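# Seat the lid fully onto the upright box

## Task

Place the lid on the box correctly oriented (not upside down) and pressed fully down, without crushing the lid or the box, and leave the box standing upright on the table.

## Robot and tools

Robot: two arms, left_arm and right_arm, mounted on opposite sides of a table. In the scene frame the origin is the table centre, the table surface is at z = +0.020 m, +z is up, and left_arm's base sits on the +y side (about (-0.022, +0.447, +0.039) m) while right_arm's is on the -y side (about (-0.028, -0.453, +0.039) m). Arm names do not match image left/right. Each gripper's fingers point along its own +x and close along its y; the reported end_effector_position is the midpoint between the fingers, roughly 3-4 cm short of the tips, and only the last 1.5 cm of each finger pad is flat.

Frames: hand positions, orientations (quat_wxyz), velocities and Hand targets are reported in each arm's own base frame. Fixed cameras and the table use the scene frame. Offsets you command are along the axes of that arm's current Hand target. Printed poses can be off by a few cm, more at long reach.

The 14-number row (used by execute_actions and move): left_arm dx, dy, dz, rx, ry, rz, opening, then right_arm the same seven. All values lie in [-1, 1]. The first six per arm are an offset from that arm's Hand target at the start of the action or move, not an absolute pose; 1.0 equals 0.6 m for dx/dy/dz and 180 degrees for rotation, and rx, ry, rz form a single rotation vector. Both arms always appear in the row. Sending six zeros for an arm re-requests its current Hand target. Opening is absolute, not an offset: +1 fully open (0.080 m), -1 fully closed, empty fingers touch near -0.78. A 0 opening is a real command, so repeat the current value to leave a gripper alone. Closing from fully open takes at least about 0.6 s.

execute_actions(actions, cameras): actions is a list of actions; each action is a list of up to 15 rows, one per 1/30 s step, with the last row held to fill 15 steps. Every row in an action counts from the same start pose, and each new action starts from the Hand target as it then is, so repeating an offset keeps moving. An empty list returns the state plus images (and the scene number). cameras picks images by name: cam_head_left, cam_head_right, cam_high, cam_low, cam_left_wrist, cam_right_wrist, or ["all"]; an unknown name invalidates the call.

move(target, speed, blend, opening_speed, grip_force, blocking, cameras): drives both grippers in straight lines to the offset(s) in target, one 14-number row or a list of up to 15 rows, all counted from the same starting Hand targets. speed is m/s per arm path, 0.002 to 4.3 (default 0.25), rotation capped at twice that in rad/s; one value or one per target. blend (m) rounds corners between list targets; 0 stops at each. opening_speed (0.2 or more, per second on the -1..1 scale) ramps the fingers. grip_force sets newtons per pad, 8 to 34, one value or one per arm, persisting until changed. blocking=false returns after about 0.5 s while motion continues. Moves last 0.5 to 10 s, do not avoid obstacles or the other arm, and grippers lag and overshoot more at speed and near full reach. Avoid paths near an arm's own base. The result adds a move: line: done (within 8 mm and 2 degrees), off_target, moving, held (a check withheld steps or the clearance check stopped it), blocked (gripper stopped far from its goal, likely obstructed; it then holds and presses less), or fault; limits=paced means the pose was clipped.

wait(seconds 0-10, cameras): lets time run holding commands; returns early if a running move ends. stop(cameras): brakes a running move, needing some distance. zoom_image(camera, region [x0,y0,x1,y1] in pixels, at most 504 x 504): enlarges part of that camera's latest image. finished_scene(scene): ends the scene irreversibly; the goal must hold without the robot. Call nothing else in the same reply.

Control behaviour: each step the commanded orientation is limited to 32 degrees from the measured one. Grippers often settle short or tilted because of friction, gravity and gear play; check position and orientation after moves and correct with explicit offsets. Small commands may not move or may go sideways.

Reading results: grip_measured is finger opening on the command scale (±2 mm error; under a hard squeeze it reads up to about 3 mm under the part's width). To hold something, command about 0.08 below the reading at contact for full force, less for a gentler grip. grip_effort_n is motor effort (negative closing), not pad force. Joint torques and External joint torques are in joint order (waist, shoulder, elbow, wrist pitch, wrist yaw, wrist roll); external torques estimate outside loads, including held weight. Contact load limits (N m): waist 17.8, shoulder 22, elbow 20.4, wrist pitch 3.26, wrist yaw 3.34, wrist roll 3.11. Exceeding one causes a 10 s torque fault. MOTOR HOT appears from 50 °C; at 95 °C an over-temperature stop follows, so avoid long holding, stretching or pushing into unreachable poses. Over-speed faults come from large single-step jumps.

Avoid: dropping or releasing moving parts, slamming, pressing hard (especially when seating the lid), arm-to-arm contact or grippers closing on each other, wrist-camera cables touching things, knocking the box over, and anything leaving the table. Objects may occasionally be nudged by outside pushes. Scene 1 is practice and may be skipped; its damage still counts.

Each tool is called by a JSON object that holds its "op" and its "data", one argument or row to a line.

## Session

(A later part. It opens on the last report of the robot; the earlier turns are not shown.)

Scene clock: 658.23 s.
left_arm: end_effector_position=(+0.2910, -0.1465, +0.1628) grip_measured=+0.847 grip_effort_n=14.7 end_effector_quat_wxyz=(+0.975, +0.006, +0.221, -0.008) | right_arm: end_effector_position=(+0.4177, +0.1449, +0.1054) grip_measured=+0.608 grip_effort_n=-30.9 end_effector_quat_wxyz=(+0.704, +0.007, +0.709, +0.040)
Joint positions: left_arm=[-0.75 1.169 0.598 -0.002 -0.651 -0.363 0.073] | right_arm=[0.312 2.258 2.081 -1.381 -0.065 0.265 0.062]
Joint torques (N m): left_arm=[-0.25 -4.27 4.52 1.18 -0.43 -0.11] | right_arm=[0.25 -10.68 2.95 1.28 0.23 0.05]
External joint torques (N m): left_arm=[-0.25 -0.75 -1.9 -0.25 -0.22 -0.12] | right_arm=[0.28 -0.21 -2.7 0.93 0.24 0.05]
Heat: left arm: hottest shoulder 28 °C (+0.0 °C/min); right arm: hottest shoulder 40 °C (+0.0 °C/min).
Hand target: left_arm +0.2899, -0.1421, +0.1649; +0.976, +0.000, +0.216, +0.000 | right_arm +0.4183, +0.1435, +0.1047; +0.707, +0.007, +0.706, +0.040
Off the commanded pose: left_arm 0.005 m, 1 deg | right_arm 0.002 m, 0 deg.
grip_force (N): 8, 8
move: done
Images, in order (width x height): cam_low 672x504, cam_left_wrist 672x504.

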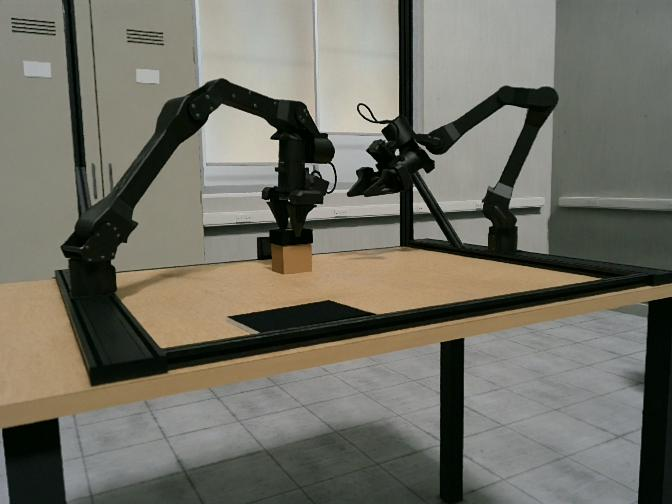

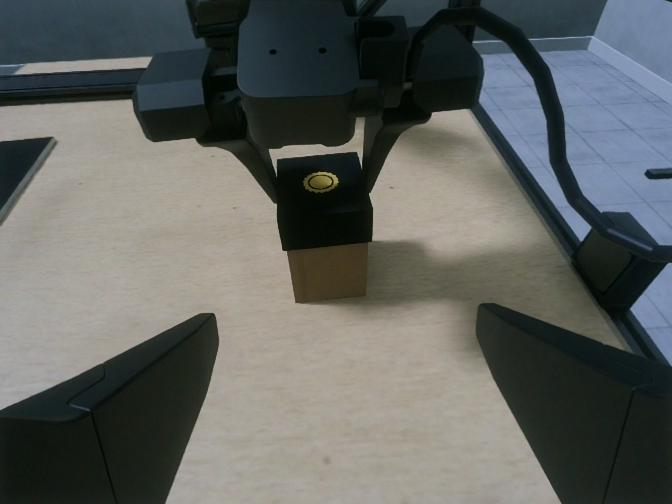

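{"op": "move", "data": {
  "target": [
    [0, 0, 0, 0, 0, 0, 0.85, 0, 0, 0, 0, 0, 0, 1],
    [0, 0, 0, 0, 0, 0, 0.85, -0.0672, 0.0044, 0, 0, 0, 0, 1],
    [0, 0, 0, 0, 0, 0, 0.85, -0.0672, 0.0044, 0, 0, 0, 0, -0.7],
    [0, 0, 0, 0, 0, 0, 0.85, -0.0188, 0.0012, 0, 0, 0, 0, -0.7]
  ],
  "speed": [0.05, 0.12, 0.12, 0.04],
  "cameras": ["cam_left_wrist", "cam_low", "cam_right_wrist"]
}}

{"op": "zoom_image", "data": {
  "camera": "cam_low",
  "region": [240, 170, 350, 290]
}}

{"op": "zoom_image", "data": {
  "camera": "cam_left_wrist",
  "region": [240, 120, 400, 310]
}}

Scene clock: 691.17 s.
left_arm: end_effector_position=(+0.2910, -0.1465, +0.1628) grip_measured=+0.847 grip_effort_n=15.6 end_effector_quat_wxyz=(+0.975, +0.006, +0.221, -0.008) | right_arm: end_effector_position=(+0.4179, +0.1449, +0.1172) grip_measured=-0.697 grip_effort_n=-15.6 end_effector_quat_wxyz=(+0.705, +0.007, +0.708, +0.040)
Joint positions: left_arm=[-0.75 1.169 0.598 -0.002 -0.651 -0.363 0.073] | right_arm=[0.312 2.261 2.133 -1.427 -0.065 0.265 0.004]
Joint torques (N m): left_arm=[-0.24 -4.28 4.52 1.18 -0.43 -0.11] | right_arm=[0.23 -10.64 2.85 1.13 0.23 0.06]
External joint torques (N m): left_arm=[-0.26 -0.8 -1.9 -0.25 -0.22 -0.12] | right_arm=[0.31 -0.06 -2.85 0.76 0.25 0.06]
Heat: left arm: hottest shoulder 28 °C (+0.0 °C/min); right arm: hottest shoulder 39 °C (-1.0 °C/min).
Hand target: left_arm +0.2899, -0.1421, +0.1649; +0.976, +0.000, +0.216, +0.000 | right_arm +0.4182, +0.1435, +0.1160; +0.707, +0.007, +0.706, +0.040
Off the commanded pose: left_arm 0.005 m, 1 deg | right_arm 0.002 m, 0 deg.
grip_force (N): 8, 8
move: done
Images, in order (width x height): cam_low 672x504, cam_left_wrist 672x504, cam_right_wrist 672x504.

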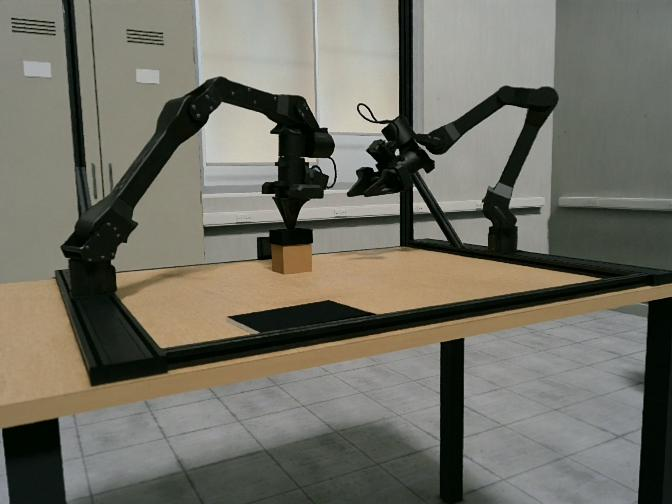

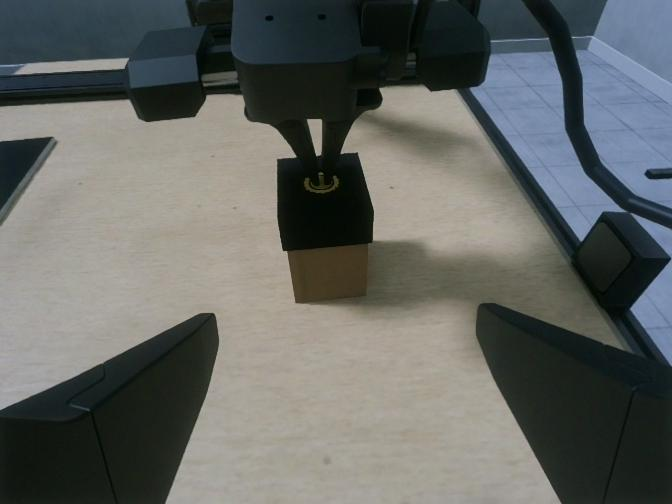

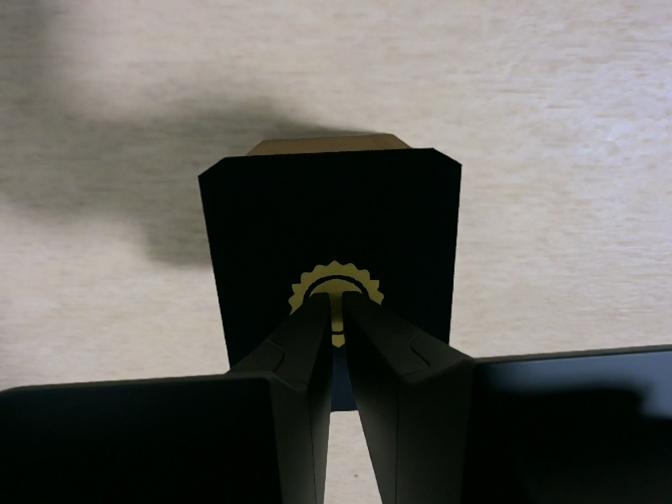

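Scaled by 4.200 from the camera's 672x504 image, which has a finer 960x720 frame.

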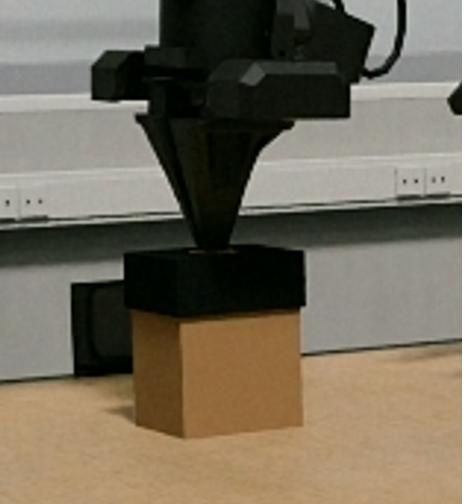

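Scaled by 2.653 from the camera's 672x504 image, which has a finer 960x720 frame.

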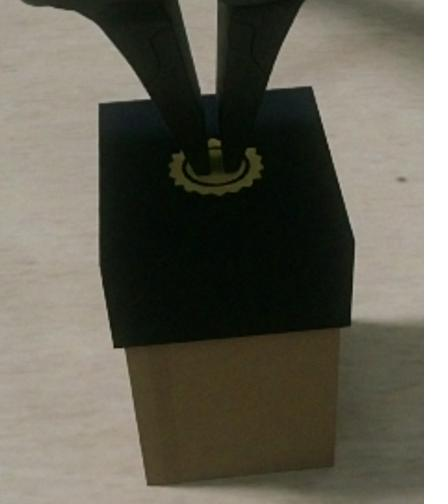

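{"op": "move", "data": {
  "target": [
    [0, 0, 0, 0, 0, 0, 0.85, -0.03, 0.002, 0, 0, 0, 0, -0.7],
    [0, 0, 0, 0, 0, 0, 0.85, -0.1, 0.0066, -0.03, 0, 0, 0, -0.7]
  ],
  "speed": [0.06, 0.15],
  "blend": [0.01, 0],
  "cameras": ["cam_left_wrist", "cam_low"]
}}

{"op": "zoom_image", "data": {
  "camera": "cam_low",
  "region": [240, 170, 350, 290]
}}

{"op": "zoom_image", "data": {
  "camera": "cam_left_wrist",
  "region": [240, 120, 400, 310]
}}

Scene clock: 707.10 s.
left_arm: end_effector_position=(+0.2910, -0.1465, +0.1628) grip_measured=+0.847 grip_effort_n=15.1 end_effector_quat_wxyz=(+0.975, +0.006, +0.221, -0.008) | right_arm: end_effector_position=(+0.3983, +0.1434, +0.1671) grip_measured=-0.697 grip_effort_n=-15.6 end_effector_quat_wxyz=(+0.711, +0.006, +0.702, +0.045)
Joint positions: left_arm=[-0.75 1.169 0.598 -0.002 -0.651 -0.363 0.073] | right_arm=[0.322 2.188 2.213 -1.563 -0.065 0.268 0.004]
Joint torques (N m): left_arm=[-0.24 -4.27 4.52 1.18 -0.43 -0.12] | right_arm=[0.21 -10.84 5.72 0.13 0.2 0.08]
External joint torques (N m): left_arm=[-0.27 -0.79 -1.89 -0.25 -0.21 -0.12] | right_arm=[0.2 -0.88 0.18 -0.26 0.22 0.08]
Heat: left arm: hottest shoulder 28 °C (+0.0 °C/min); right arm: hottest shoulder 43 °C (+2.0 °C/min).
Hand target: left_arm +0.2899, -0.1421, +0.1649; +0.976, +0.000, +0.216, +0.000 | right_arm +0.4001, +0.1426, +0.1761; +0.707, +0.007, +0.706, +0.040
Off the commanded pose: left_arm 0.005 m, 1 deg | right_arm 0.009 m, 1 deg.
joint sent to its limit (right arm) — joint 4 (wrist pitch), lower limit. The joint targets are off in position, not in orientation.
grip_force (N): 8, 8
move: off_target (right_arm); blend cut to 0.009 m at target 1
Images, in order (width x height): cam_low 672x504, cam_left_wrist 672x504.

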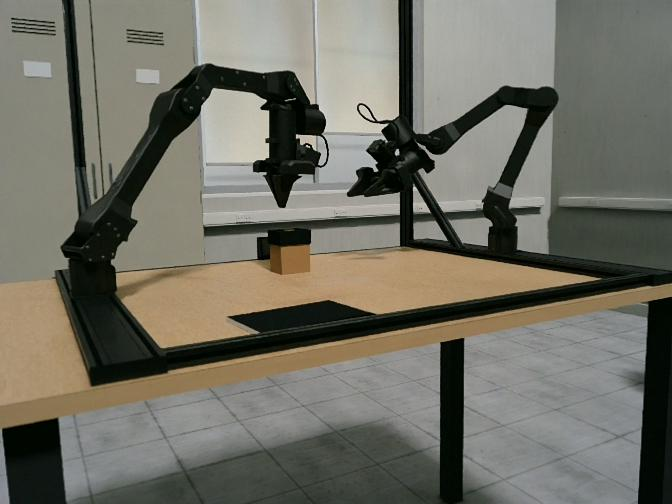

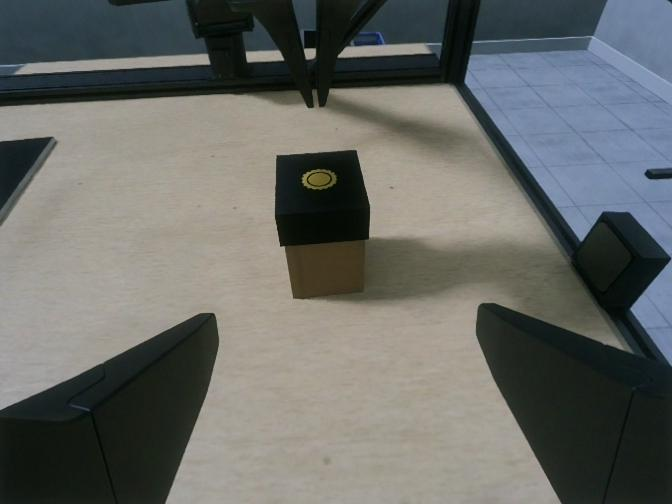

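Scaled by 4.200 from the camera's 672x504 image, which has a finer 960x720 frame.

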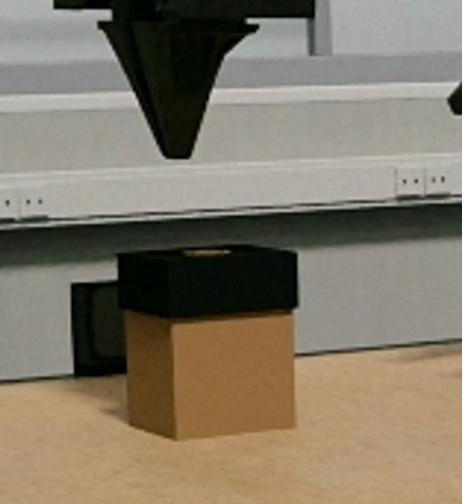

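Scaled by 2.653 from the camera's 672x504 image, which has a finer 960x720 frame.

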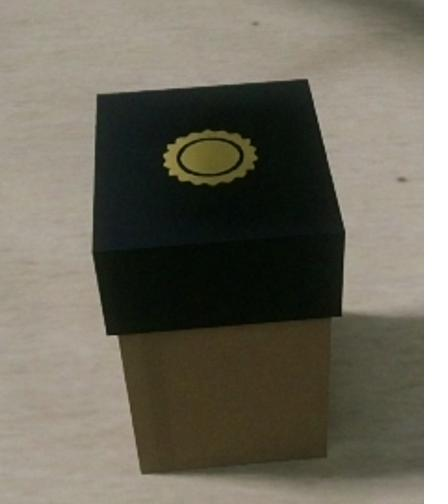

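{"op": "finished_scene", "data": {
  "scene": 2
}}

The scene is finished: the task was done.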